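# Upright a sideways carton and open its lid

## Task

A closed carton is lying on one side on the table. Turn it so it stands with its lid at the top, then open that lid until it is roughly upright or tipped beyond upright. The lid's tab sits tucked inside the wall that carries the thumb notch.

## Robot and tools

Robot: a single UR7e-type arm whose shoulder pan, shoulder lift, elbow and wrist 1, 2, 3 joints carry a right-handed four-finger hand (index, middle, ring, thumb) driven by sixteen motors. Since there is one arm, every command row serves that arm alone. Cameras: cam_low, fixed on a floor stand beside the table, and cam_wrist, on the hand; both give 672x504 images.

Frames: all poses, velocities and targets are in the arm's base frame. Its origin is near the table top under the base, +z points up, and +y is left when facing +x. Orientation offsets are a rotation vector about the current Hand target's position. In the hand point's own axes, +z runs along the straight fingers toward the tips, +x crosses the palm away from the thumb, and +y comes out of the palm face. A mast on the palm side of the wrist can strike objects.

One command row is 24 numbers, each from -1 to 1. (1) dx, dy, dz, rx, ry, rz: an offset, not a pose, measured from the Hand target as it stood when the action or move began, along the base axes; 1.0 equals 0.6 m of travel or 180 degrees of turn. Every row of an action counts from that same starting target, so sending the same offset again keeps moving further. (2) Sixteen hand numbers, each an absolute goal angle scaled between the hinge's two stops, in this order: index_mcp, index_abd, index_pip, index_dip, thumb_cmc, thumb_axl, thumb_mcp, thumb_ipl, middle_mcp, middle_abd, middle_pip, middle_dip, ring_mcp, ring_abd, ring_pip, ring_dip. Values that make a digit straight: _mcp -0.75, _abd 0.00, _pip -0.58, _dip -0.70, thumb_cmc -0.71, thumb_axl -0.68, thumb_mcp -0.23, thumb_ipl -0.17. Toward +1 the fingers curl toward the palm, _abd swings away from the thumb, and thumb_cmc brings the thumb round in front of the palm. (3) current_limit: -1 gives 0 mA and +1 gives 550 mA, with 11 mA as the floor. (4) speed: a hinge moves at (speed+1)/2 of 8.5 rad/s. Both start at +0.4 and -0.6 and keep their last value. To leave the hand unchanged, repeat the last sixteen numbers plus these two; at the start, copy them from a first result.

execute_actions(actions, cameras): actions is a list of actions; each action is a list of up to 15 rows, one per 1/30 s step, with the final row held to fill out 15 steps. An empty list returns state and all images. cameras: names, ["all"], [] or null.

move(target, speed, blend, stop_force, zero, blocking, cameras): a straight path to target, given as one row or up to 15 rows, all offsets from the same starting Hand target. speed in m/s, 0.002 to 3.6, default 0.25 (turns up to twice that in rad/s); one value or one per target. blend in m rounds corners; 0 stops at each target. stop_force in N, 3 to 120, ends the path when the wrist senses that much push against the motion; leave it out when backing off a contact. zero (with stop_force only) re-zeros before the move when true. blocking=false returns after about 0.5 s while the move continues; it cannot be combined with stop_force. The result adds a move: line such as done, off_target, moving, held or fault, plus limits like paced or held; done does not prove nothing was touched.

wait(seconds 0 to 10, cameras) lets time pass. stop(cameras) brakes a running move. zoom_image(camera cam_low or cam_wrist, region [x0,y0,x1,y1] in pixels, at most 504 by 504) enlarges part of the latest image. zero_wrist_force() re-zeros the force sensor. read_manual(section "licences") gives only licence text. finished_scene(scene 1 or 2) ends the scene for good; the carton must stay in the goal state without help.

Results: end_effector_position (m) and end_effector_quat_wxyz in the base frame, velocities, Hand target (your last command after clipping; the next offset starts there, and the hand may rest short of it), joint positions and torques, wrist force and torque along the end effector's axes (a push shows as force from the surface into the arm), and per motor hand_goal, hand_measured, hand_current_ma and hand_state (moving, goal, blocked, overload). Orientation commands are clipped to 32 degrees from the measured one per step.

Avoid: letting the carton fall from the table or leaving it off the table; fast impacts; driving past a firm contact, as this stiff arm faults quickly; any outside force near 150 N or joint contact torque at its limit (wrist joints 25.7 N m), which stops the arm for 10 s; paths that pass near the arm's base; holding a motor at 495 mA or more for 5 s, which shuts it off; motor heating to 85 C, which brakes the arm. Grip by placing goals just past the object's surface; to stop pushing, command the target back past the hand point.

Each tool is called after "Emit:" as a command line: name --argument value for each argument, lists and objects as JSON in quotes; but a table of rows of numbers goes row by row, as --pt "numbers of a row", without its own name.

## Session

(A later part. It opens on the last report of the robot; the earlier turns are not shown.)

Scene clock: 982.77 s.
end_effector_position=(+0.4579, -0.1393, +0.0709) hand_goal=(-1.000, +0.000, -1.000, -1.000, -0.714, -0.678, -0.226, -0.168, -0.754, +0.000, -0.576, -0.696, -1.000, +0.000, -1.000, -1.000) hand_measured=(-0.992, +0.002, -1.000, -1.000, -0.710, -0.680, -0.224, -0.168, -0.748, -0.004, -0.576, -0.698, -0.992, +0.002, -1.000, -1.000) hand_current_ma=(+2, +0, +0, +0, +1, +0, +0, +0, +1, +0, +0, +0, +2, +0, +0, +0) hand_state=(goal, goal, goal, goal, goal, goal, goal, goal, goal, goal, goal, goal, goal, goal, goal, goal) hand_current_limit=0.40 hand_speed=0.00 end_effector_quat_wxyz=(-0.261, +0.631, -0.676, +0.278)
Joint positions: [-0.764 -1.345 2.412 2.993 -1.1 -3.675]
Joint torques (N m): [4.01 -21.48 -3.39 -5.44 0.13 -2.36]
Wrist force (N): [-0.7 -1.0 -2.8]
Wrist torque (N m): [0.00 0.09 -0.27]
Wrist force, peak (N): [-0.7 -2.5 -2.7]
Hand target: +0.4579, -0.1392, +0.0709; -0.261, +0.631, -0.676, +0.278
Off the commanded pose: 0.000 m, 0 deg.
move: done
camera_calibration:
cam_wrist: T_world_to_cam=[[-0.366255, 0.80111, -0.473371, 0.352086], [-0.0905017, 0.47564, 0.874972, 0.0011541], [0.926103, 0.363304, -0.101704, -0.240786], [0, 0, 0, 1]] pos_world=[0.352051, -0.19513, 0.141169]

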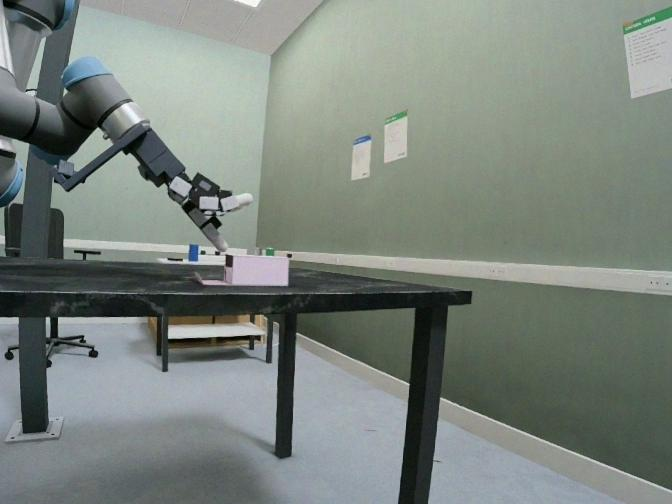

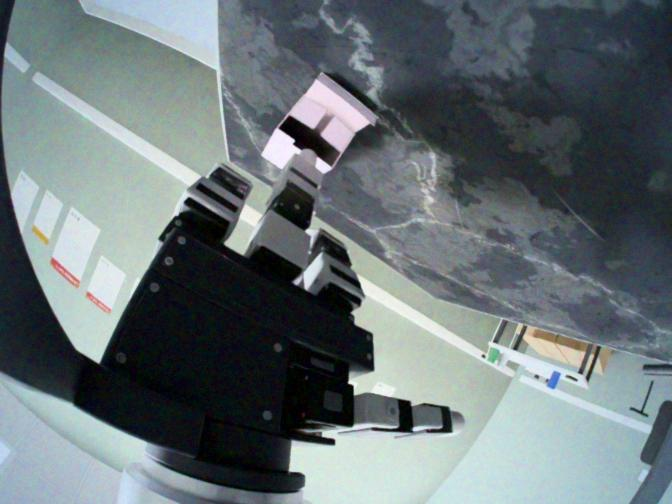

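Emit:
move --pt "-0.0058 -0.005 -0.0017 0 0 0 -1 0 -1 -1 -0.714 -0.678 -0.226 -0.168 -0.754 0 -0.576 -0.696 -1 0 -1 -1 0.4 0" --pt "0.053 -0.0092 -0.0607 0 0 0 -1 0 -1 -1 -0.714 -0.678 -0.226 -0.168 -0.754 0 -0.576 -0.696 -1 0 -1 -1 0.4 0" --speed 0.05 --stop_force 3 --cameras '["all"]'

Emit:
zoom_image --camera "cam_wrist" --region '[180, 20, 380, 170]'

Emit:
zoom_image --camera "cam_low" --region '[170, 220, 320, 310]'

Scene clock: 1008.97 s.
end_effector_position=(+0.4897, -0.1447, +0.0345) hand_goal=(-1.000, +0.000, -1.000, -1.000, -0.714, -0.678, -0.226, -0.168, -0.754, +0.000, -0.576, -0.696, -1.000, +0.000, -1.000, -1.000) hand_measured=(-0.992, +0.002, -1.000, -1.000, -0.710, -0.680, -0.224, -0.168, -0.758, -0.002, -0.582, -0.700, -0.992, +0.002, -1.000, -1.000) hand_current_ma=(+2, +0, +0, +0, +1, +0, +0, +0, -1, +0, -1, +0, +2, +0, +0, +0) hand_state=(goal, goal, goal, goal, goal, goal, goal, goal, goal, goal, goal, goal, goal, goal, goal, goal) hand_current_limit=0.40 hand_speed=0.00 end_effector_quat_wxyz=(-0.261, +0.631, -0.676, +0.278)
Joint positions: [-0.719 -1.178 2.34 2.881 -1.128 -3.635]
Joint torques (N m): [-12.55 -36.43 -0.24 -0.55 3.07 -2.44]
Wrist force (N): [-0.4 -1.6 -3.3]
Wrist torque (N m): [0.06 0.07 -0.22]
Wrist force, peak (N): [-0.2 -1.9 -5.1]
Hand target: +0.4897, -0.1447, +0.0345; -0.261, +0.631, -0.676, +0.278
Off the commanded pose: 0.000 m, 0 deg.
move: done
camera_calibration:
cam_wrist: T_world_to_cam=[[-0.366279, 0.801063, -0.473432, 0.350868], [-0.0906544, 0.475649, 0.874951, 0.038647], [0.926078, 0.363395, -0.101601, -0.271933], [0, 0, 0, 1]] pos_world=[0.38385, -0.20063, 0.104669]

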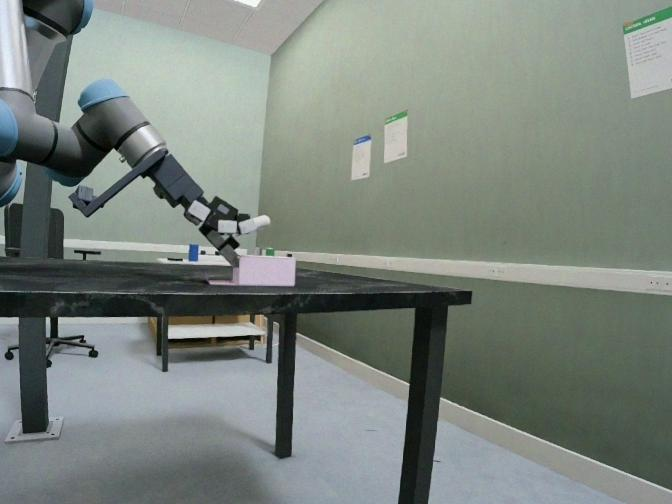

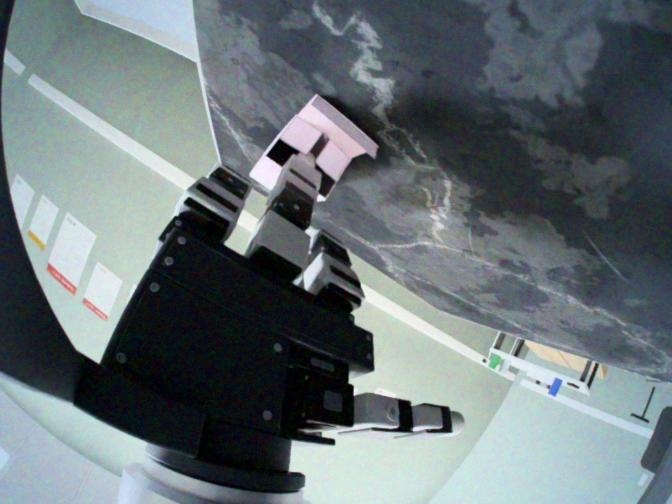

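Scaled by 2.520 from the camera's 672x504 image, which has a finer 960x720 frame.

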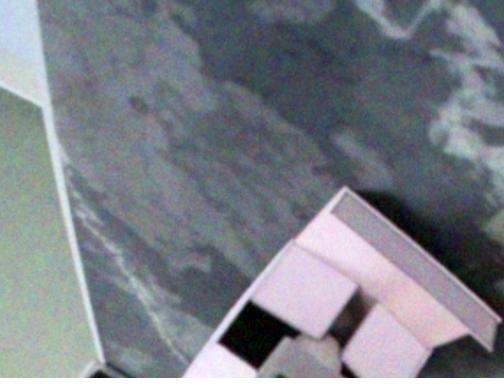

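Scaled by 3.360 from the camera's 672x504 image, which has a finer 960x720 frame.

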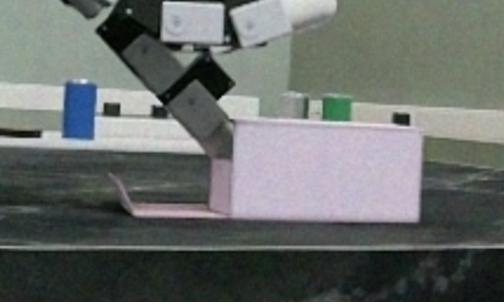

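Emit:
move --pt "-0.055 0.0042 0.055 0 0 0 -1 0 -1 -1 -0.714 -0.678 -0.226 -0.168 -0.754 0 -0.576 -0.696 -1 0 -1 -1 0.4 0" --pt "-0.0475 0.0042 0.0522 -0.0019 -0.0277 0 -0.754 -0.25 -0.576 -0.696 -0.714 -0.678 -0.226 -0.168 -1 0 -1 -1 -0.754 0.25 -0.576 -0.696 0.0 -0.3" --speed 0.15 --cameras '["all"]'

Emit:
zoom_image --camera "cam_wrist" --region '[180, 20, 380, 170]'

Emit:
zoom_image --camera "cam_low" --region '[170, 220, 320, 310]'

Scene clock: 1064.80 s.
end_effector_position=(+0.4612, -0.1422, +0.0658) hand_goal=(-0.754, -0.250, -0.576, -0.696, -0.714, -0.678, -0.226, -0.168, -1.000, +0.000, -1.000, -1.000, -0.754, +0.250, -0.576, -0.696) hand_measured=(-0.748, -0.244, -0.576, -0.698, -0.710, -0.680, -0.224, -0.168, -0.978, -0.002, -0.992, -0.996, -0.748, +0.246, -0.576, -0.698) hand_current_ma=(+1, +0, +0, +0, +1, +0, +0, +0, +11, +0, +1, +0, +1, +0, +0, +0) hand_state=(goal, goal, goal, goal, goal, goal, goal, goal, blocked, goal, goal, goal, goal, goal, goal, goal) hand_current_limit=0.00 hand_speed=-0.30 end_effector_quat_wxyz=(-0.289, +0.619, -0.663, +0.308)
Joint positions: [-0.799 -1.295 2.45 2.835 -1.034 -3.664]
Joint torques (N m): [10.59 -33.09 -17.95 -5.47 -0.06 -2.44]
Wrist force (N): [-0.5 -0.9 -2.9]
Wrist torque (N m): [0.03 0.05 -0.21]
Wrist force, peak (N): [-0.7 -1.1 -3.9]
Hand target: +0.4612, -0.1422, +0.0658; -0.289, +0.619, -0.663, +0.308
Off the commanded pose: 0.000 m, 0 deg.
move: done
camera_calibration:
cam_wrist: T_world_to_cam=[[-0.323549, 0.798099, -0.508285, 0.335391], [-0.166204, 0.480891, 0.860883, 0.0439526], [0.9315, 0.363017, -0.0229441, -0.250953], [0, 0, 0, 1]] pos_world=[0.349583, -0.197712, 0.126878]

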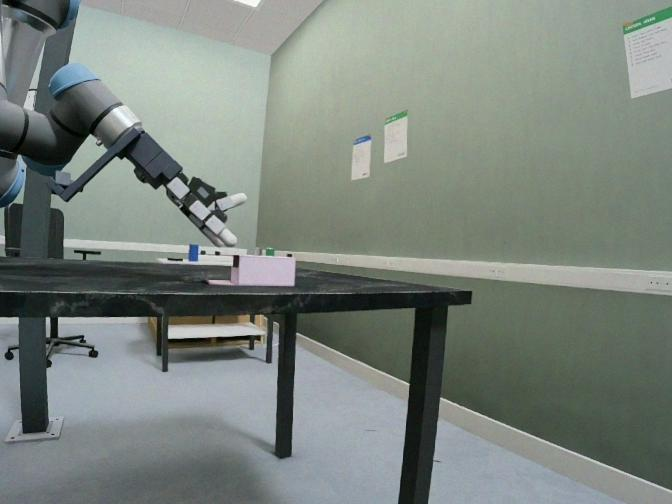

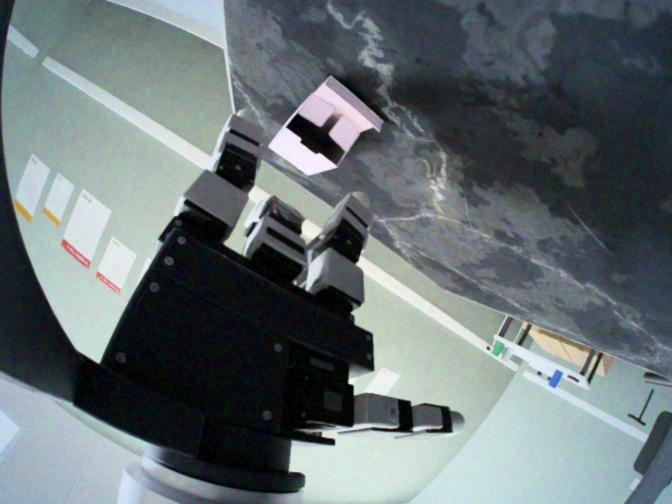

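Scaled by 2.520 from the camera's 672x504 image, which has a finer 960x720 frame.

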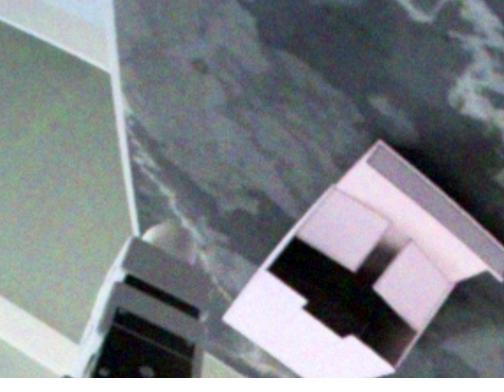

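Scaled by 3.360 from the camera's 672x504 image, which has a finer 960x720 frame.

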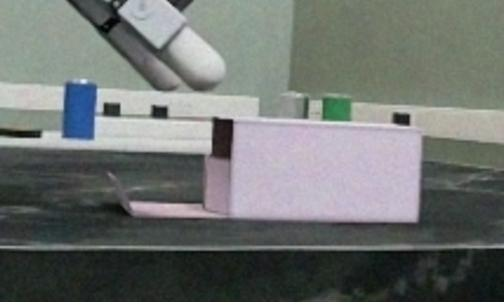

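Emit:
move --target '[0.0665,-0.0047,-0.0717,0,0,0,-0.754,-0.25,-0.576,-0.696,-0.714,-0.678,-0.226,-0.168,-1,0,-1,-1,-0.754,0.25,-0.576,-0.696,0.0,-0.3]' --speed 0.1 --stop_force 4 --cameras '["all"]'

Emit:
zoom_image --camera "cam_wrist" --region '[180, 20, 380, 220]'

Emit:
zoom_image --camera "cam_low" --region '[170, 220, 320, 310]'

Scene clock: 1077.97 s.
end_effector_position=(+0.5011, -0.1450, +0.0228) hand_goal=(-0.754, -0.250, -0.576, -0.696, -0.714, -0.678, -0.226, -0.168, -1.000, +0.000, -1.000, -1.000, -0.754, +0.250, -0.576, -0.696) hand_measured=(-0.748, -0.246, -0.576, -0.698, -0.710, -0.680, -0.224, -0.168, -0.978, -0.002, -0.994, -0.996, -0.748, +0.246, -0.576, -0.698) hand_current_ma=(+1, +0, +0, +0, +1, +0, +0, +0, +11, +0, +1, +0, +1, +0, +0, +0) hand_state=(goal, goal, goal, goal, goal, goal, goal, goal, blocked, goal, goal, goal, goal, goal, goal, goal) hand_current_limit=0.00 hand_speed=-0.30 end_effector_quat_wxyz=(-0.289, +0.619, -0.663, +0.308)
Joint positions: [-0.729 -1.095 2.351 2.705 -1.08 -3.606]
Joint torques (N m): [-12.93 -23.82 -1.79 -2.22 3.29 -2.36]
Wrist force (N): [-0.2 -0.6 -3.2]
Wrist torque (N m): [0.10 0.06 -0.16]
Wrist force, peak (N): [-0.7 -1.1 -3.9]
Hand target: +0.5011, -0.1450, +0.0228; -0.289, +0.619, -0.663, +0.308
Off the commanded pose: 0.000 m, 0 deg.
move: done
camera_calibration:
cam_wrist: T_world_to_cam=[[-0.323549, 0.798099, -0.508285, 0.328679], [-0.166204, 0.480891, 0.860883, 0.0889486], [0.9315, 0.363017, -0.0229441, -0.28809], [0, 0, 0, 1]] pos_world=[0.389483, -0.200512, 0.0838784]

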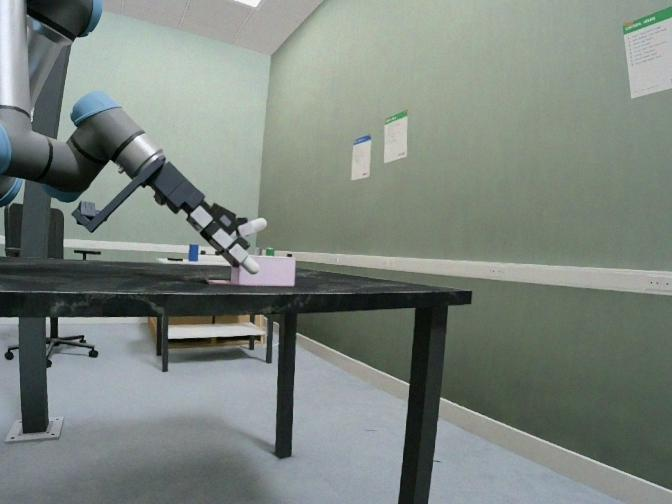

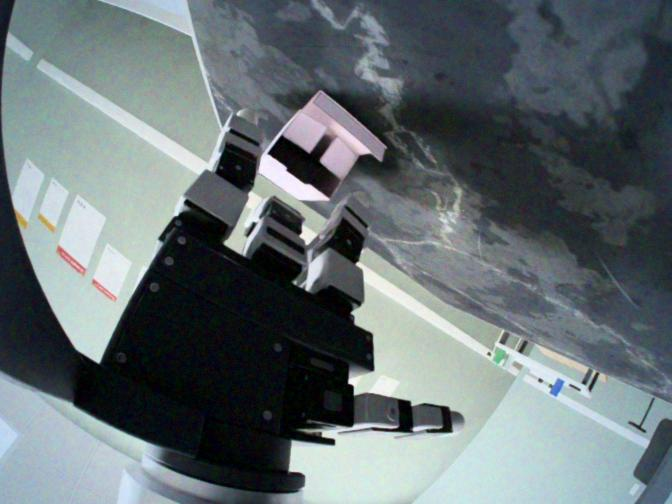

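Scaled by 2.520 from the camera's 672x504 image, which has a finer 960x720 frame.

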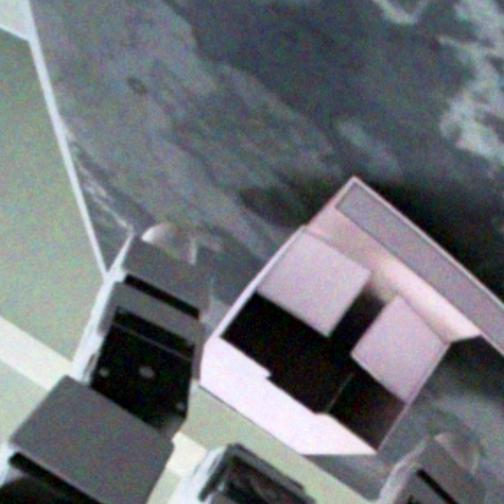

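Scaled by 3.360 from the camera's 672x504 image, which has a finer 960x720 frame.

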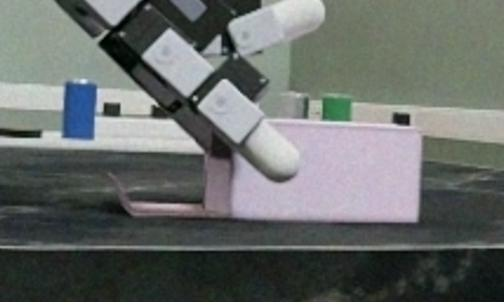

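Emit:
move --target '[0,0,0,0,0,0,-0.754,0.25,-0.576,-0.696,-0.714,-0.678,-0.226,-0.168,-1,0,-1,-1,-0.754,-0.25,-0.576,-0.696,-0.2,-0.85]' --cameras '["all"]'

Emit:
zoom_image --camera "cam_wrist" --region '[180, 20, 380, 220]'

Emit:
zoom_image --camera "cam_low" --region '[170, 220, 320, 310]'

Scene clock: 1084.70 s.
end_effector_position=(+0.5011, -0.1450, +0.0228) hand_goal=(-0.754, +0.250, -0.576, -0.696, -0.714, -0.678, -0.226, -0.168, -1.000, +0.000, -1.000, -1.000, -0.754, -0.250, -0.576, -0.696) hand_measured=(-0.748, -0.082, -0.576, -0.698, -0.710, -0.680, -0.224, -0.168, -0.978, -0.002, -0.994, -0.996, -0.746, +0.068, -0.576, -0.698) hand_current_ma=(+1, -220, +0, +0, +1, +0, +0, +0, +11, +0, +1, +0, +1, +220, +0, +0) hand_state=(goal, blocked, goal, goal, goal, goal, goal, goal, blocked, goal, goal, goal, goal, blocked, goal, goal) hand_current_limit=-0.20 hand_speed=-0.85 end_effector_quat_wxyz=(-0.289, +0.619, -0.663, +0.308)
Joint positions: [-0.729 -1.095 2.351 2.705 -1.08 -3.606]
Joint torques (N m): [-12.3 -23.73 -4.15 -5.43 3.22 -2.23]
Wrist force (N): [-0.6 -0.6 -3.0]
Wrist torque (N m): [0.08 0.09 -0.19]
Wrist force, peak (N): [-0.5 -0.9 -3.3]
Hand target: +0.5011, -0.1450, +0.0228; -0.289, +0.619, -0.663, +0.308
Off the commanded pose: 0.000 m, 0 deg.
move: done
camera_calibration:
cam_wrist: T_world_to_cam=[[-0.323549, 0.798099, -0.508285, 0.328679], [-0.166204, 0.480891, 0.860883, 0.0889486], [0.9315, 0.363017, -0.0229441, -0.28809], [0, 0, 0, 1]] pos_world=[0.389483, -0.200512, 0.0838784]

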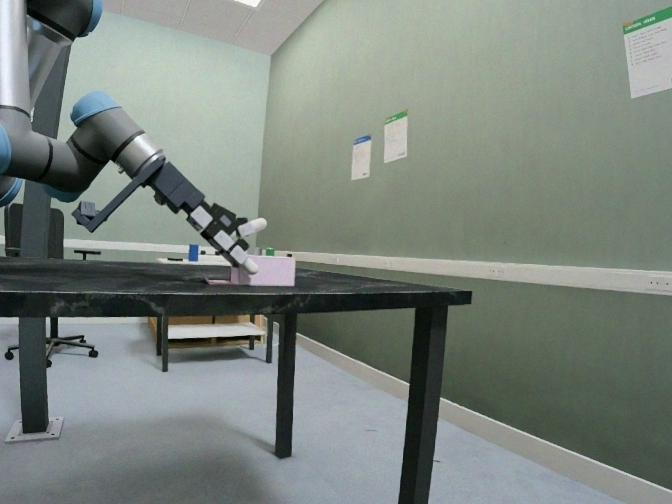

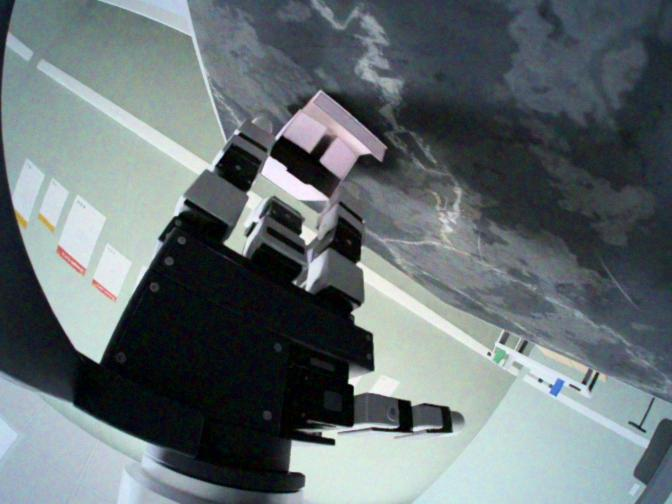

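Scaled by 2.520 from the camera's 672x504 image, which has a finer 960x720 frame.

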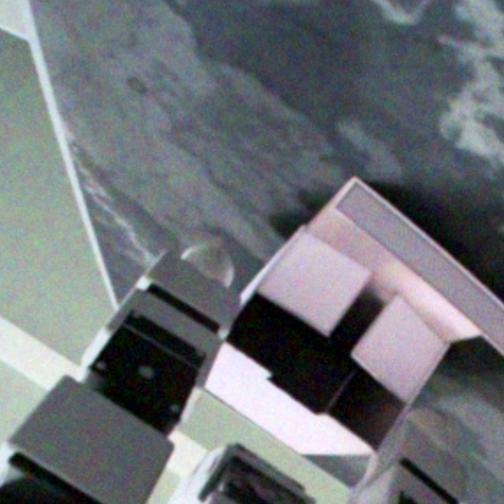

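Scaled by 3.360 from the camera's 672x504 image, which has a finer 960x720 frame.

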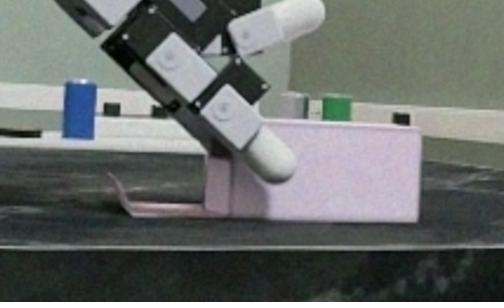

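Emit:
move --pt "0.0215 -0.0015 0.142 0.0078 0.1108 0 -0.754 0.25 -0.576 -0.696 -0.714 -0.678 -0.226 -0.168 -1 0 -1 -1 -0.754 -0.25 -0.576 -0.696 -0.2 -0.85" --pt "0.0672 -0.0047 0.2388 0.0155 0.2217 0 -0.754 0.25 -0.576 -0.696 -0.714 -0.678 -0.226 -0.168 -1 0 -1 -1 -0.754 -0.25 -0.576 -0.696 -0.2 -0.85" --pt "0.1319 -0.0092 0.2995 0.0233 0.3325 0 -0.754 0.25 -0.576 -0.696 -0.714 -0.678 -0.226 -0.168 -1 0 -1 -1 -0.754 -0.25 -0.576 -0.696 -0.2 -0.85" --pt "0.2077 -0.0145 0.3203 0.031 0.4433 0 -0.754 0.25 -0.576 -0.696 -0.714 -0.678 -0.226 -0.168 -1 0 -1 -1 -0.754 -0.25 -0.576 -0.696 -0.2 -0.85" --blend '[0.01,0.01,0.01,0]' --speed 0.15 --cameras '["all"]'

Emit:
zoom_image --camera "cam_low" --region '[150, 180, 320, 310]'

Scene clock: 1117.67 s.
end_effector_position=(+0.6257, -0.1537, +0.2149) hand_goal=(-0.754, +0.250, -0.576, -0.696, -0.714, -0.678, -0.226, -0.168, -1.000, +0.000, -1.000, -1.000, -0.754, -0.250, -0.576, -0.696) hand_measured=(-0.758, -0.082, -0.576, -0.698, -0.716, -0.680, -0.224, -0.168, -0.996, -0.002, -0.996, -0.996, -0.756, +0.068, -0.576, -0.698) hand_current_ma=(+0, -220, +0, +0, +0, +0, +0, +0, +0, +0, +1, +0, +0, +220, +0, +0) hand_state=(goal, blocked, goal, goal, goal, goal, goal, goal, goal, goal, goal, goal, goal, blocked, goal, goal) hand_current_limit=-0.20 hand_speed=-0.85 end_effector_quat_wxyz=(+0.176, +0.658, -0.706, -0.191)
Joint positions: [-0.39 -0.628 0.61 5.234 -1.727 -3.421]
Joint torques (N m): [-13.85 -60.28 -26.68 -0.06 2.3 -2.48]
Wrist force (N): [-0.6 -2.7 -1.3]
Wrist torque (N m): [-0.13 0.08 -0.17]
Wrist force, peak (N): [-0.8 -3.3 -1.4]
Hand target: +0.6257, -0.1537, +0.2149; +0.176, +0.658, -0.707, -0.191
Off the commanded pose: 0.000 m, 0 deg.
move: done
camera_calibration:
cam_wrist: T_world_to_cam=[[-0.511069, 0.811187, 0.284224, 0.422572], [0.843744, 0.410354, 0.345985, -0.583617], [0.164026, 0.416635, -0.894154, 0.278971], [0, 0, 0, 1]] pos_world=[0.662628, -0.219524, 0.33126]

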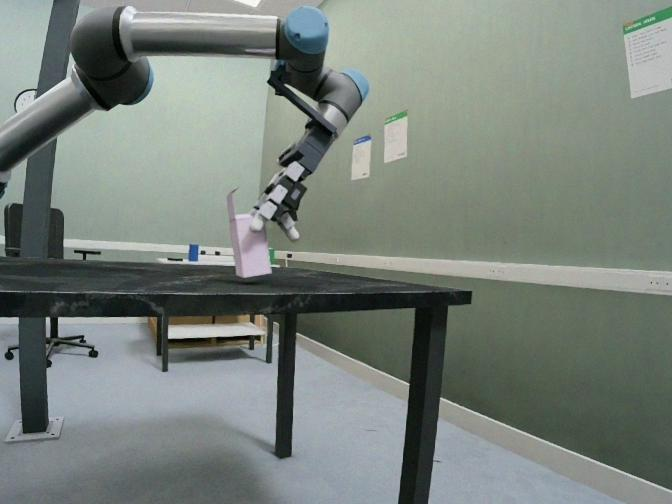

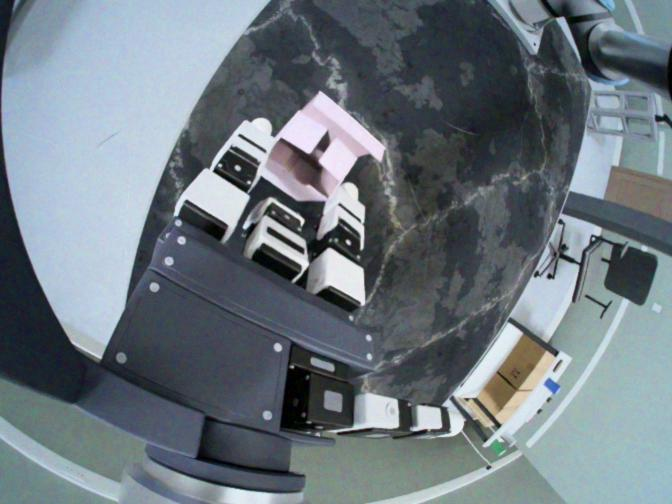

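Scaled by 2.965 from the camera's 672x504 image, which has a finer 960x720 frame.

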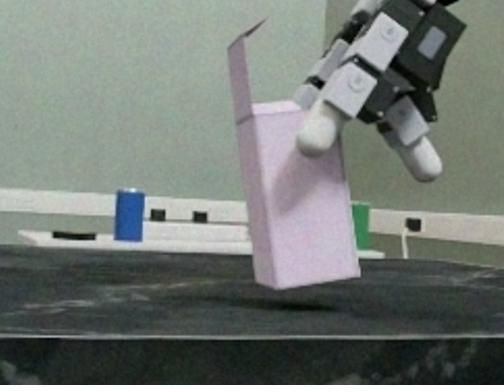

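Emit:
move --target '[0.0392,-0.0027,0,0.0039,0.0554,0,-0.754,0.25,-0.576,-0.696,-0.714,-0.678,-0.226,-0.168,-1,0,-1,-1,-0.754,-0.25,-0.576,-0.696,-0.2,-0.85]' --speed 0.15 --cameras '["cam_low"]'

Emit:
zoom_image --camera "cam_low" --region '[200, 180, 300, 300]'

Scene clock: 1124.77 s.
end_effector_position=(+0.6293, -0.1540, +0.2149) hand_goal=(-0.754, +0.250, -0.576, -0.696, -0.714, -0.678, -0.226, -0.168, -1.000, +0.000, -1.000, -1.000, -0.754, -0.250, -0.576, -0.696) hand_measured=(-0.760, -0.082, -0.576, -0.698, -0.718, -0.680, -0.222, -0.168, -0.998, -0.002, -0.996, -0.996, -0.758, +0.066, -0.576, -0.698) hand_current_ma=(-1, -220, +0, +0, +0, +0, +0, +0, +0, +0, +0, +0, +0, +220, +0, +0) hand_state=(goal, blocked, goal, goal, goal, goal, goal, goal, goal, goal, goal, goal, goal, blocked, goal, goal) hand_current_limit=-0.20 hand_speed=-0.85 end_effector_quat_wxyz=(+0.185, +0.656, -0.704, -0.200)
Joint positions: [-0.387 -0.589 0.544 5.288 -1.733 -3.414]
Joint torques (N m): [3.42 -70.89 -11.75 -3.59 -0.38 0.06]
Wrist force (N): [-0.6 -2.9 -1.6]
Wrist torque (N m): [-0.11 0.07 -0.21]
Wrist force, peak (N): [-1.0 -5.7 0.0]
Hand target: +0.6293, -0.1540, +0.2149; +0.185, +0.656, -0.704, -0.200 (not the last commanded pose)
Off the commanded pose: 0.020 m, 8 deg.
move: held (a check stopped the path); limits=held
pose unreachable: on one or more control steps of this call, first in action 0 (counted from 0), an arm could not follow its commanded pose, so it was not sent that pose on those steps. It may still have moved: this result reports where it is.
cause: moving toward the commanded pose would bring two parts of the arm too close to each other (joints 4 (wrist 1) to 6 (wrist 3) lie between them).
Images, in order (width x height): cam_low 672x504.

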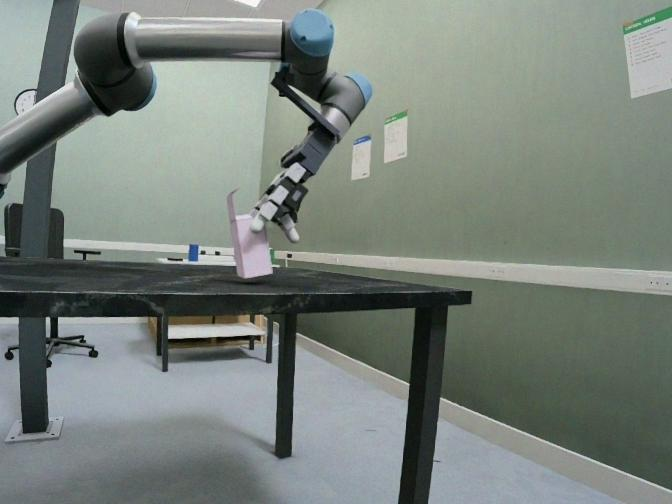

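Scaled by 4.200 from the camera's 672x504 image, which has a finer 960x720 frame.

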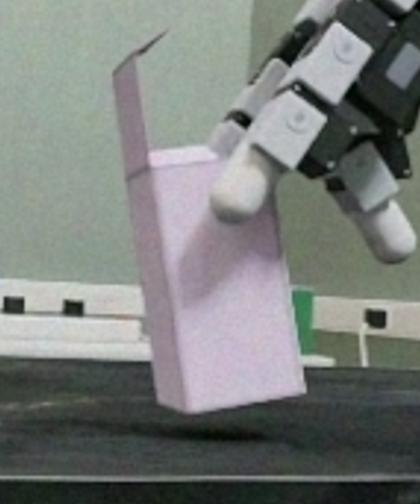

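Emit:
move --target '[0,0,-0.06,0,0,0,-0.754,0.25,-0.576,-0.696,-0.714,-0.678,-0.226,-0.168,-1,0,-1,-1,-0.754,-0.25,-0.576,-0.696,-0.2,-0.85]' --speed 0.02 --stop_force 4 --cameras '["cam_low"]'

Emit:
zoom_image --camera "cam_low" --region '[200, 180, 300, 300]'

Scene clock: 1136.97 s.
end_effector_position=(+0.6293, -0.1540, +0.2041) hand_goal=(-0.754, +0.250, -0.576, -0.696, -0.714, -0.678, -0.226, -0.168, -1.000, +0.000, -1.000, -1.000, -0.754, -0.250, -0.576, -0.696) hand_measured=(-0.758, -0.082, -0.576, -0.698, -0.718, -0.680, -0.222, -0.168, -0.998, -0.002, -0.996, -0.996, -0.756, +0.066, -0.576, -0.698) hand_current_ma=(+0, -220, +0, +0, +0, +0, +0, +0, +0, +0, +0, +0, +0, +220, +0, +0) hand_state=(goal, blocked, goal, goal, goal, goal, goal, goal, goal, goal, goal, goal, goal, blocked, goal, goal) hand_current_limit=-0.20 hand_speed=-0.85 end_effector_quat_wxyz=(+0.185, +0.656, -0.704, -0.200)
Joint positions: [-0.388 -0.59 0.574 5.259 -1.733 -3.414]
Joint torques (N m): [-9.68 -56.12 -20.71 -3.49 2.05 -2.05]
Wrist force (N): [-0.7 -2.9 -1.7]
Wrist torque (N m): [-0.11 0.08 -0.20]
Wrist force, peak (N): [0.4 -1.8 -4.9]
Hand target: +0.6293, -0.1540, +0.2041; +0.185, +0.656, -0.704, -0.200 (not the last commanded pose)
Off the commanded pose: 0.025 m, 0 deg.
move: contact
Images, in order (width x height): cam_low 672x504.

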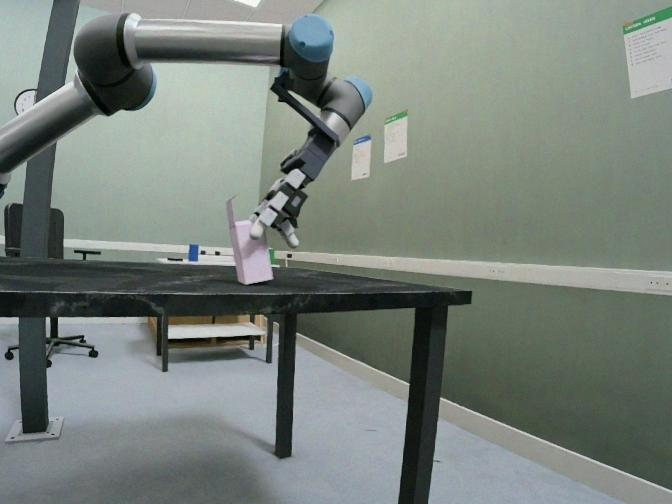

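Scaled by 4.200 from the camera's 672x504 image, which has a finer 960x720 frame.

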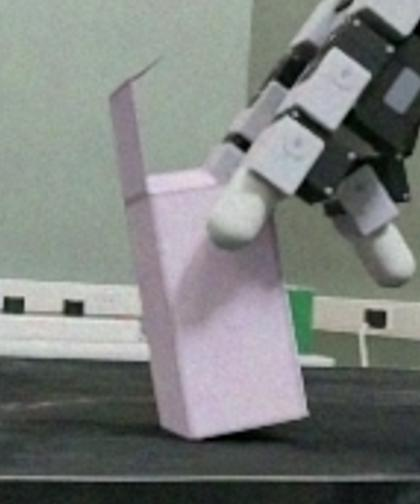

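Emit:
move --target '[0.022,-0.0015,-0.006,0,0,0,-0.754,0.25,-0.576,-0.696,-0.714,-0.678,-0.226,-0.168,-1,0,-1,-1,-0.754,-0.25,-0.576,-0.696,-0.2,-0.85]' --speed 0.03 --cameras '["cam_low"]'

Emit:
zoom_image --camera "cam_low" --region '[200, 180, 300, 300]'

Scene clock: 1143.47 s.
end_effector_position=(+0.6425, -0.1548, +0.2005) hand_goal=(-0.754, +0.250, -0.576, -0.696, -0.714, -0.678, -0.226, -0.168, -1.000, +0.000, -1.000, -1.000, -0.754, -0.250, -0.576, -0.696) hand_measured=(-0.758, -0.082, -0.576, -0.698, -0.718, -0.680, -0.222, -0.168, -0.998, -0.002, -0.996, -0.996, -0.756, +0.066, -0.576, -0.698) hand_current_ma=(+0, -220, +0, +0, +0, +0, +0, +0, +0, +0, +0, +0, +0, +220, +0, +0) hand_state=(goal, blocked, goal, goal, goal, goal, goal, goal, goal, goal, goal, goal, goal, blocked, goal, goal) hand_current_limit=-0.20 hand_speed=-0.85 end_effector_quat_wxyz=(+0.185, +0.656, -0.704, -0.200) end_effector_velocity=(+0.000, -0.001, -0.001) end_effector_angular_velocity=(+0.001, -0.003, -0.004)
Joint positions: [-0.382 -0.528 0.463 5.308 -1.73 -3.41]
Joint velocities: [-0.002 -0.001 0.003 -0.006 0.002 0]
Joint torques (N m): [1.44 -72.25 -11.05 -3.51 1.12 1.33]
Wrist force (N): [-0.7 -2.6 -2.3]
Wrist torque (N m): [-0.04 0.10 -0.23]
Wrist force, peak (N): [-0.7 -2.8 -2.2]
Hand target: +0.6425, -0.1549, +0.2005; +0.185, +0.656, -0.704, -0.200
Off the commanded pose: 0.000 m, 0 deg.
move: done
Images, in order (width x height): cam_low 672x504.

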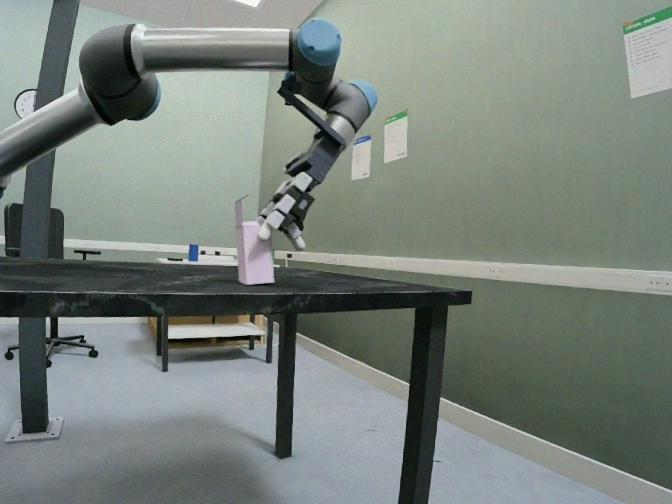

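Scaled by 4.200 from the camera's 672x504 image, which has a finer 960x720 frame.

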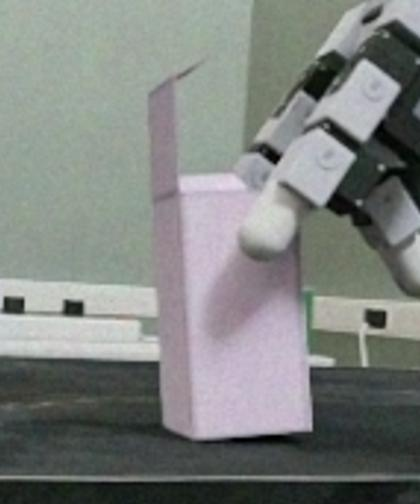

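Emit:
move --target '[0,0,0,0,0,0,-0.754,-0.22,-0.576,-0.696,-0.714,-0.678,-0.226,-0.168,-1,0,-1,-1,-0.754,0.22,-0.576,-0.696,0,-0.95]' --cameras '["all"]'

Emit:
zoom_image --camera "cam_low" --region '[200, 180, 300, 300]'

Scene clock: 1159.30 s.
end_effector_position=(+0.6425, -0.1549, +0.2005) hand_goal=(-0.754, -0.220, -0.576, -0.696, -0.714, -0.678, -0.226, -0.168, -1.000, +0.000, -1.000, -1.000, -0.754, +0.220, -0.576, -0.696) hand_measured=(-0.758, -0.214, -0.576, -0.698, -0.718, -0.680, -0.222, -0.168, -0.998, -0.002, -0.996, -0.996, -0.756, +0.216, -0.576, -0.698) hand_current_ma=(+0, +1, +0, +0, +0, +0, +0, +0, +0, +0, +0, +0, +0, +0, +0, +0) hand_state=(goal, goal, goal, goal, goal, goal, goal, goal, goal, goal, goal, goal, goal, goal, goal, goal) hand_current_limit=0.00 hand_speed=-0.95 end_effector_quat_wxyz=(+0.185, +0.656, -0.704, -0.200)
Joint positions: [-0.383 -0.528 0.463 5.308 -1.73 -3.41]
Joint torques (N m): [-12.88 -72.64 -10.45 -3.56 -2.17 -2.17]
Wrist force (N): [-0.8 -2.7 -1.6]
Wrist torque (N m): [-0.11 0.11 -0.24]
Wrist force, peak (N): [-0.7 -2.9 -2.2]
Hand target: +0.6425, -0.1549, +0.2005; +0.185, +0.656, -0.704, -0.200
Off the commanded pose: 0.000 m, 0 deg.
move: done
camera_calibration:
cam_wrist: T_world_to_cam=[[-0.503263, 0.810649, 0.29929, 0.428132], [0.852733, 0.409811, 0.323885, -0.59385], [0.139905, 0.418214, -0.89751, 0.280304], [0, 0, 0, 1]] pos_world=[0.682642, -0.220925, 0.315779]

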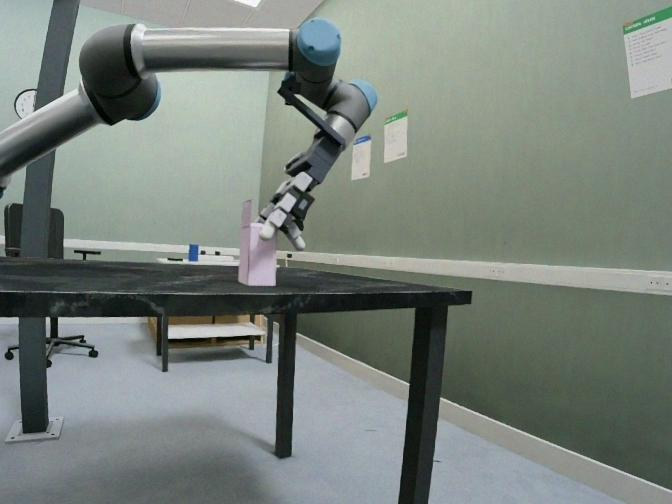

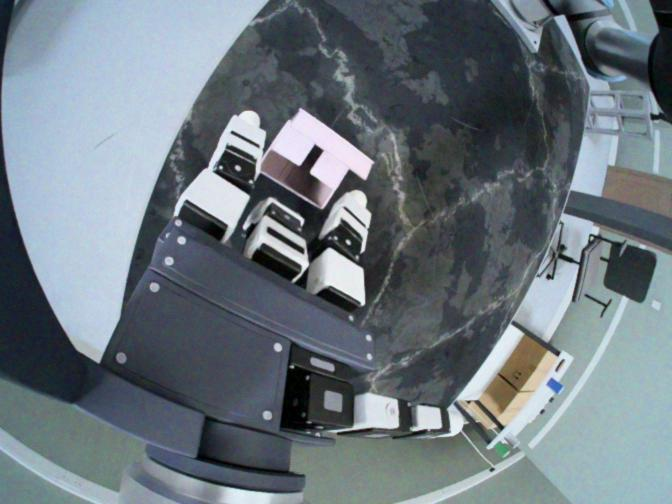

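Scaled by 4.200 from the camera's 672x504 image, which has a finer 960x720 frame.

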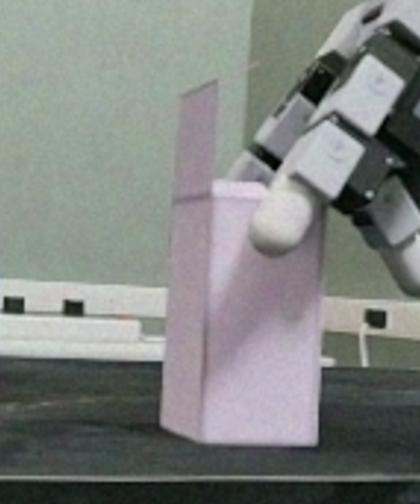

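Emit:
move --target '[0.1,-0.007,0.17,0,0,0,-0.754,-0.22,-0.576,-0.696,-0.714,-0.678,-0.226,-0.168,-1,0,-1,-1,-0.754,0.22,-0.576,-0.696,0,-0.95]' --speed 0.1 --cameras '["all"]'

Emit:
zoom_image --camera "cam_low" --region '[200, 180, 300, 300]'

Scene clock: 1166.07 s.
end_effector_position=(+0.6434, -0.1552, +0.2022) hand_goal=(-0.754, -0.220, -0.576, -0.696, -0.714, -0.678, -0.226, -0.168, -1.000, +0.000, -1.000, -1.000, -0.754, +0.220, -0.576, -0.696) hand_measured=(-0.758, -0.216, -0.576, -0.698, -0.718, -0.680, -0.222, -0.168, -0.998, -0.002, -0.996, -0.996, -0.756, +0.216, -0.576, -0.698) hand_current_ma=(+0, +0, +0, +0, +0, +0, +0, +0, +0, +0, +0, +0, +0, +0, +0, +0) hand_state=(goal, goal, goal, goal, goal, goal, goal, goal, goal, goal, goal, goal, goal, goal, goal, goal) hand_current_limit=0.00 hand_speed=-0.95 end_effector_quat_wxyz=(+0.185, +0.656, -0.704, -0.200)
Joint positions: [-0.382 -0.523 0.449 5.316 -1.73 -3.41]
Joint torques (N m): [-2.88 -74.42 -10.42 -3.72 -0.98 -0.81]
Wrist force (N): [-0.8 -2.9 -1.8]
Wrist torque (N m): [-0.11 0.11 -0.23]
Wrist force, peak (N): [-0.4 -2.5 -4.0]
Hand target: +0.6434, -0.1552, +0.2022; +0.185, +0.656, -0.704, -0.200 (not the last commanded pose)
Off the commanded pose: 0.117 m, 0 deg.
move: held (a check stopped the path); limits=held
pose unreachable: on one or more control steps of this call, first in action 0 (counted from 0), an arm could not follow its commanded pose, so it was not sent that pose on those steps. It may still have moved: this result reports where it is.
cause: moving toward the commanded pose would bring two parts of the arm too close to each other (joints 4 (wrist 1) to 6 (wrist 3) lie between them).
camera_calibration:
cam_wrist: T_world_to_cam=[[-0.503457, 0.810664, 0.298924, 0.42852], [0.852568, 0.409963, 0.324126, -0.594891], [0.140209, 0.418036, -0.897545, 0.281608], [0, 0, 0, 1]] pos_world=[0.683442, -0.221225, 0.31748]

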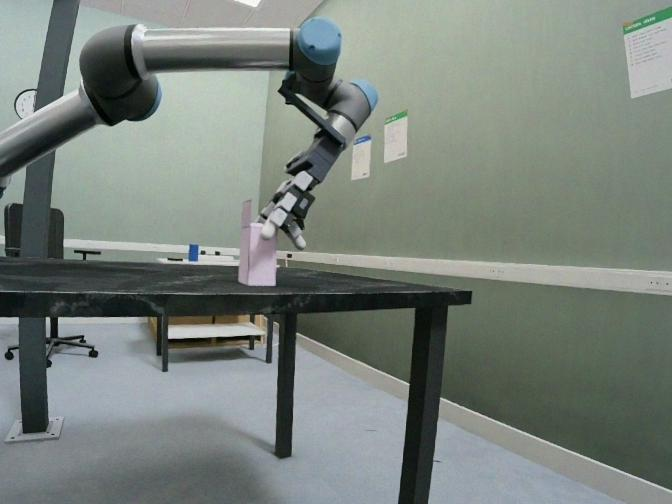

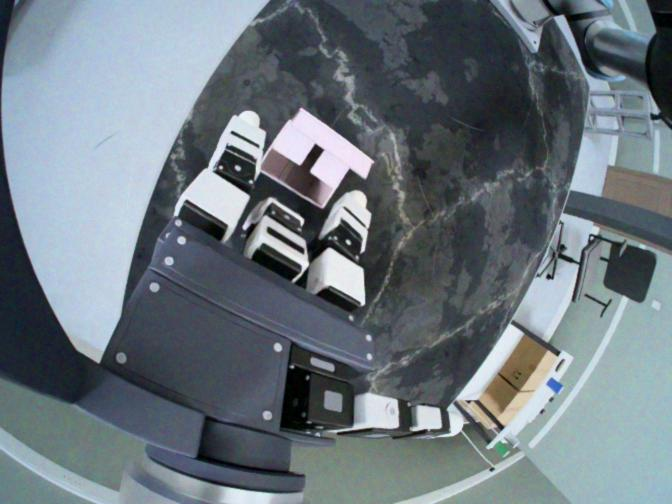

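Scaled by 4.200 from the camera's 672x504 image, which has a finer 960x720 frame.

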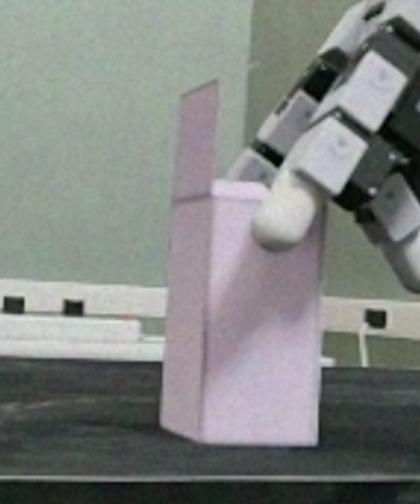

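Emit:
move --pt "0 0 0.1 0 0 0 -0.754 -0.22 -0.576 -0.696 -0.714 -0.678 -0.226 -0.168 -1 0 -1 -1 -0.754 0.22 -0.576 -0.696 0 -0.95" --pt "0 0 0.25 -0.012 -0.1663 0 -0.754 -0.22 -0.576 -0.696 -0.714 -0.678 -0.226 -0.168 -1 0 -1 -1 -0.754 0.22 -0.576 -0.696 0 -0.95" --speed 0.1 --blend '[0.01,0]' --cameras '["all"]'

Emit:
zoom_image --camera "cam_low" --region '[200, 180, 300, 300]'

Scene clock: 1171.63 s.
end_effector_position=(+0.6434, -0.1552, +0.2067) hand_goal=(-0.754, -0.220, -0.576, -0.696, -0.714, -0.678, -0.226, -0.168, -1.000, +0.000, -1.000, -1.000, -0.754, +0.220, -0.576, -0.696) hand_measured=(-0.758, -0.216, -0.576, -0.698, -0.718, -0.680, -0.222, -0.168, -1.000, -0.002, -0.996, -0.996, -0.756, +0.216, -0.576, -0.698) hand_current_ma=(+0, +0, +0, +0, +0, +0, +0, +0, +0, +0, +0, +0, +0, +0, +0, +0) hand_state=(goal, goal, goal, goal, goal, goal, goal, goal, goal, goal, goal, goal, goal, goal, goal, goal) hand_current_limit=0.00 hand_speed=-0.95 end_effector_quat_wxyz=(+0.185, +0.656, -0.704, -0.200)
Joint positions: [-0.382 -0.522 0.435 5.329 -1.73 -3.41]
Joint torques (N m): [-5.78 -65.84 -10.55 -3.72 -0.9 -1.02]
Wrist force (N): [-0.7 -2.6 -1.6]
Wrist torque (N m): [-0.10 0.11 -0.23]
Wrist force, peak (N): [-0.7 -0.1 -5.4]
Hand target: +0.6434, -0.1552, +0.2067; +0.185, +0.656, -0.704, -0.200 (not the last commanded pose)
Off the commanded pose: 0.145 m, 30 deg.
move: held (a check stopped the path); path passed 0 of 2 targets; limits=held
pose unreachable: on one or more control steps of this call, first in action 0 (counted from 0), an arm could not follow its commanded pose, so it was not sent that pose on those steps. It may still have moved: this result reports where it is.
cause: moving toward the commanded pose would bring two parts of the arm too close to each other (joints 4 (wrist 1) to 6 (wrist 3) lie between them).
camera_calibration:
cam_wrist: T_world_to_cam=[[-0.503602, 0.810709, 0.298555, 0.427322], [0.852401, 0.409983, 0.324541, -0.596311], [0.140705, 0.417928, -0.897518, 0.285381], [0, 0, 0, 1]] pos_world=[0.683342, -0.221225, 0.322082]

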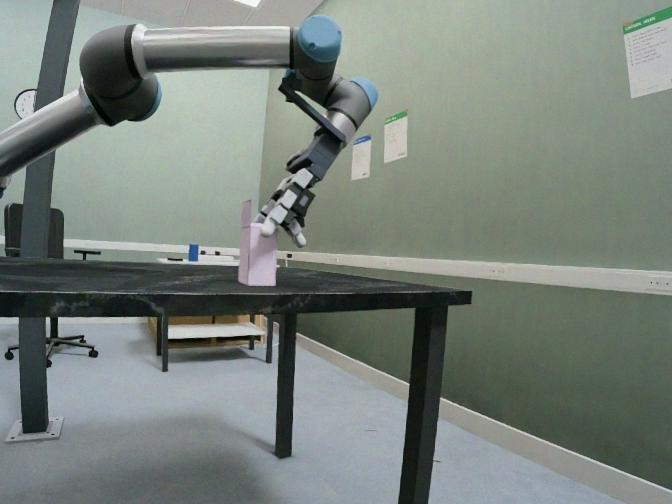

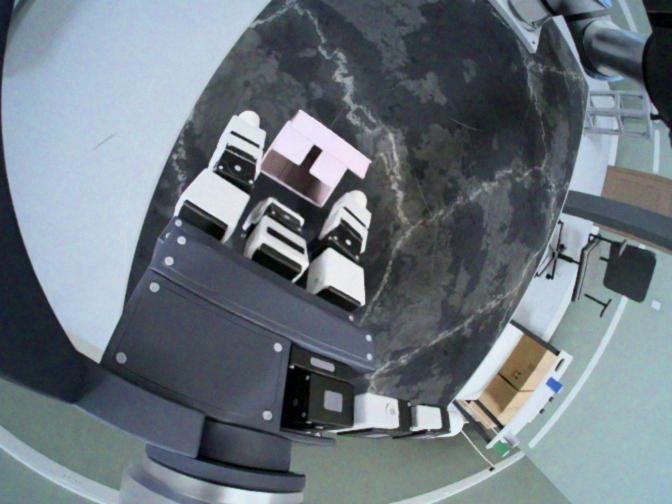

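Scaled by 4.200 from the camera's 672x504 image, which has a finer 960x720 frame.

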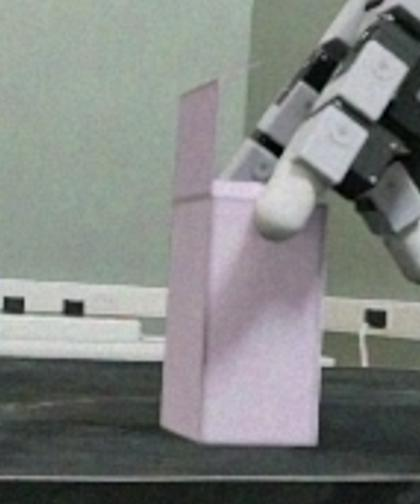

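Emit:
move --pt "-0.0465 0.0033 0.02 -0.0047 -0.0665 0 -0.754 -0.22 -0.576 -0.696 -0.714 -0.678 -0.226 -0.168 -1 0 -1 -1 -0.754 0.22 -0.576 -0.696 0 -0.95" --pt "-0.0836 0.0058 0.0667 -0.0085 -0.1219 0 -0.754 -0.22 -0.576 -0.696 -0.714 -0.678 -0.226 -0.168 -1 0 -1 -1 -0.754 0.22 -0.576 -0.696 0 -0.95" --pt "-0.118 0.0083 0.2167 -0.0124 -0.1773 0 -0.754 -0.22 -0.576 -0.696 -0.714 -0.678 -0.226 -0.168 -1 0 -1 -1 -0.754 0.22 -0.576 -0.696 0 -0.95" --speed 0.12 --blend '[0.01,0.01,0]' --cameras '["all"]'

Emit:
zoom_image --camera "cam_low" --region '[200, 180, 300, 300]'

Scene clock: 1183.73 s.
end_effector_position=(+0.5726, -0.1503, +0.3367) hand_goal=(-0.754, -0.220, -0.576, -0.696, -0.714, -0.678, -0.226, -0.168, -1.000, +0.000, -1.000, -1.000, -0.754, +0.220, -0.576, -0.696) hand_measured=(-0.756, -0.216, -0.576, -0.698, -0.716, -0.680, -0.222, -0.168, -0.996, -0.002, -0.996, -0.996, -0.756, +0.216, -0.576, -0.698) hand_current_ma=(+0, +0, +0, +0, +0, +0, +0, +0, +0, +0, +0, +0, +0, +0, +0, +0) hand_state=(goal, goal, goal, goal, goal, goal, goal, goal, goal, goal, goal, goal, goal, goal, goal, goal) hand_current_limit=0.00 hand_speed=-0.95 end_effector_quat_wxyz=(-0.003, +0.682, -0.731, +0.002)
Joint positions: [-0.465 -1.15 1.11 4.747 -1.566 -3.537]
Joint torques (N m): [11.14 -46.23 -28.98 0.2 -2.65 2.27]
Wrist force (N): [-0.5 -1.8 -2.0]
Wrist torque (N m): [-0.08 0.04 -0.13]
Wrist force, peak (N): [-0.7 -3.3 -1.6]
Hand target: +0.5726, -0.1502, +0.3367; -0.003, +0.682, -0.731, +0.002
Off the commanded pose: 0.000 m, 0 deg.
move: done
camera_calibration:
cam_wrist: T_world_to_cam=[[-0.576666, 0.815854, -0.042879, 0.506437], [0.556416, 0.430636, 0.710601, -0.537508], [0.598212, 0.385921, -0.702287, 0.077391], [0, 0, 0, 1]] pos_world=[0.544826, -0.211575, 0.45802]

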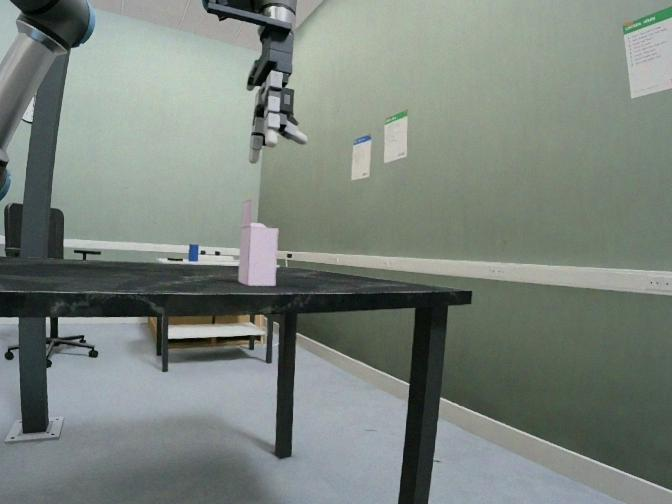

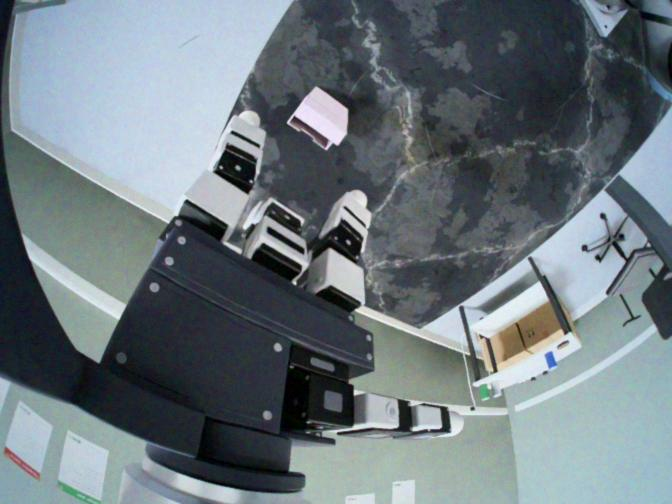

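Scaled by 4.200 from the camera's 672x504 image, which has a finer 960x720 frame.

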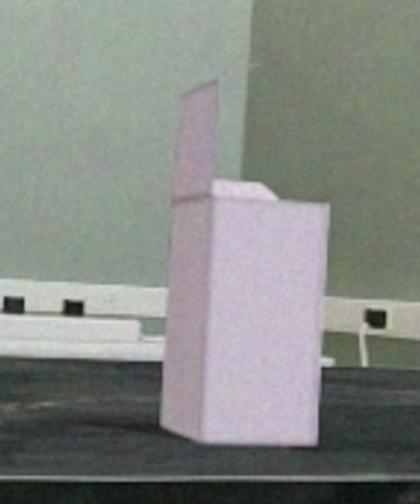

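Emit:
finished_scene --scene 1

The scene is finished: the task was done.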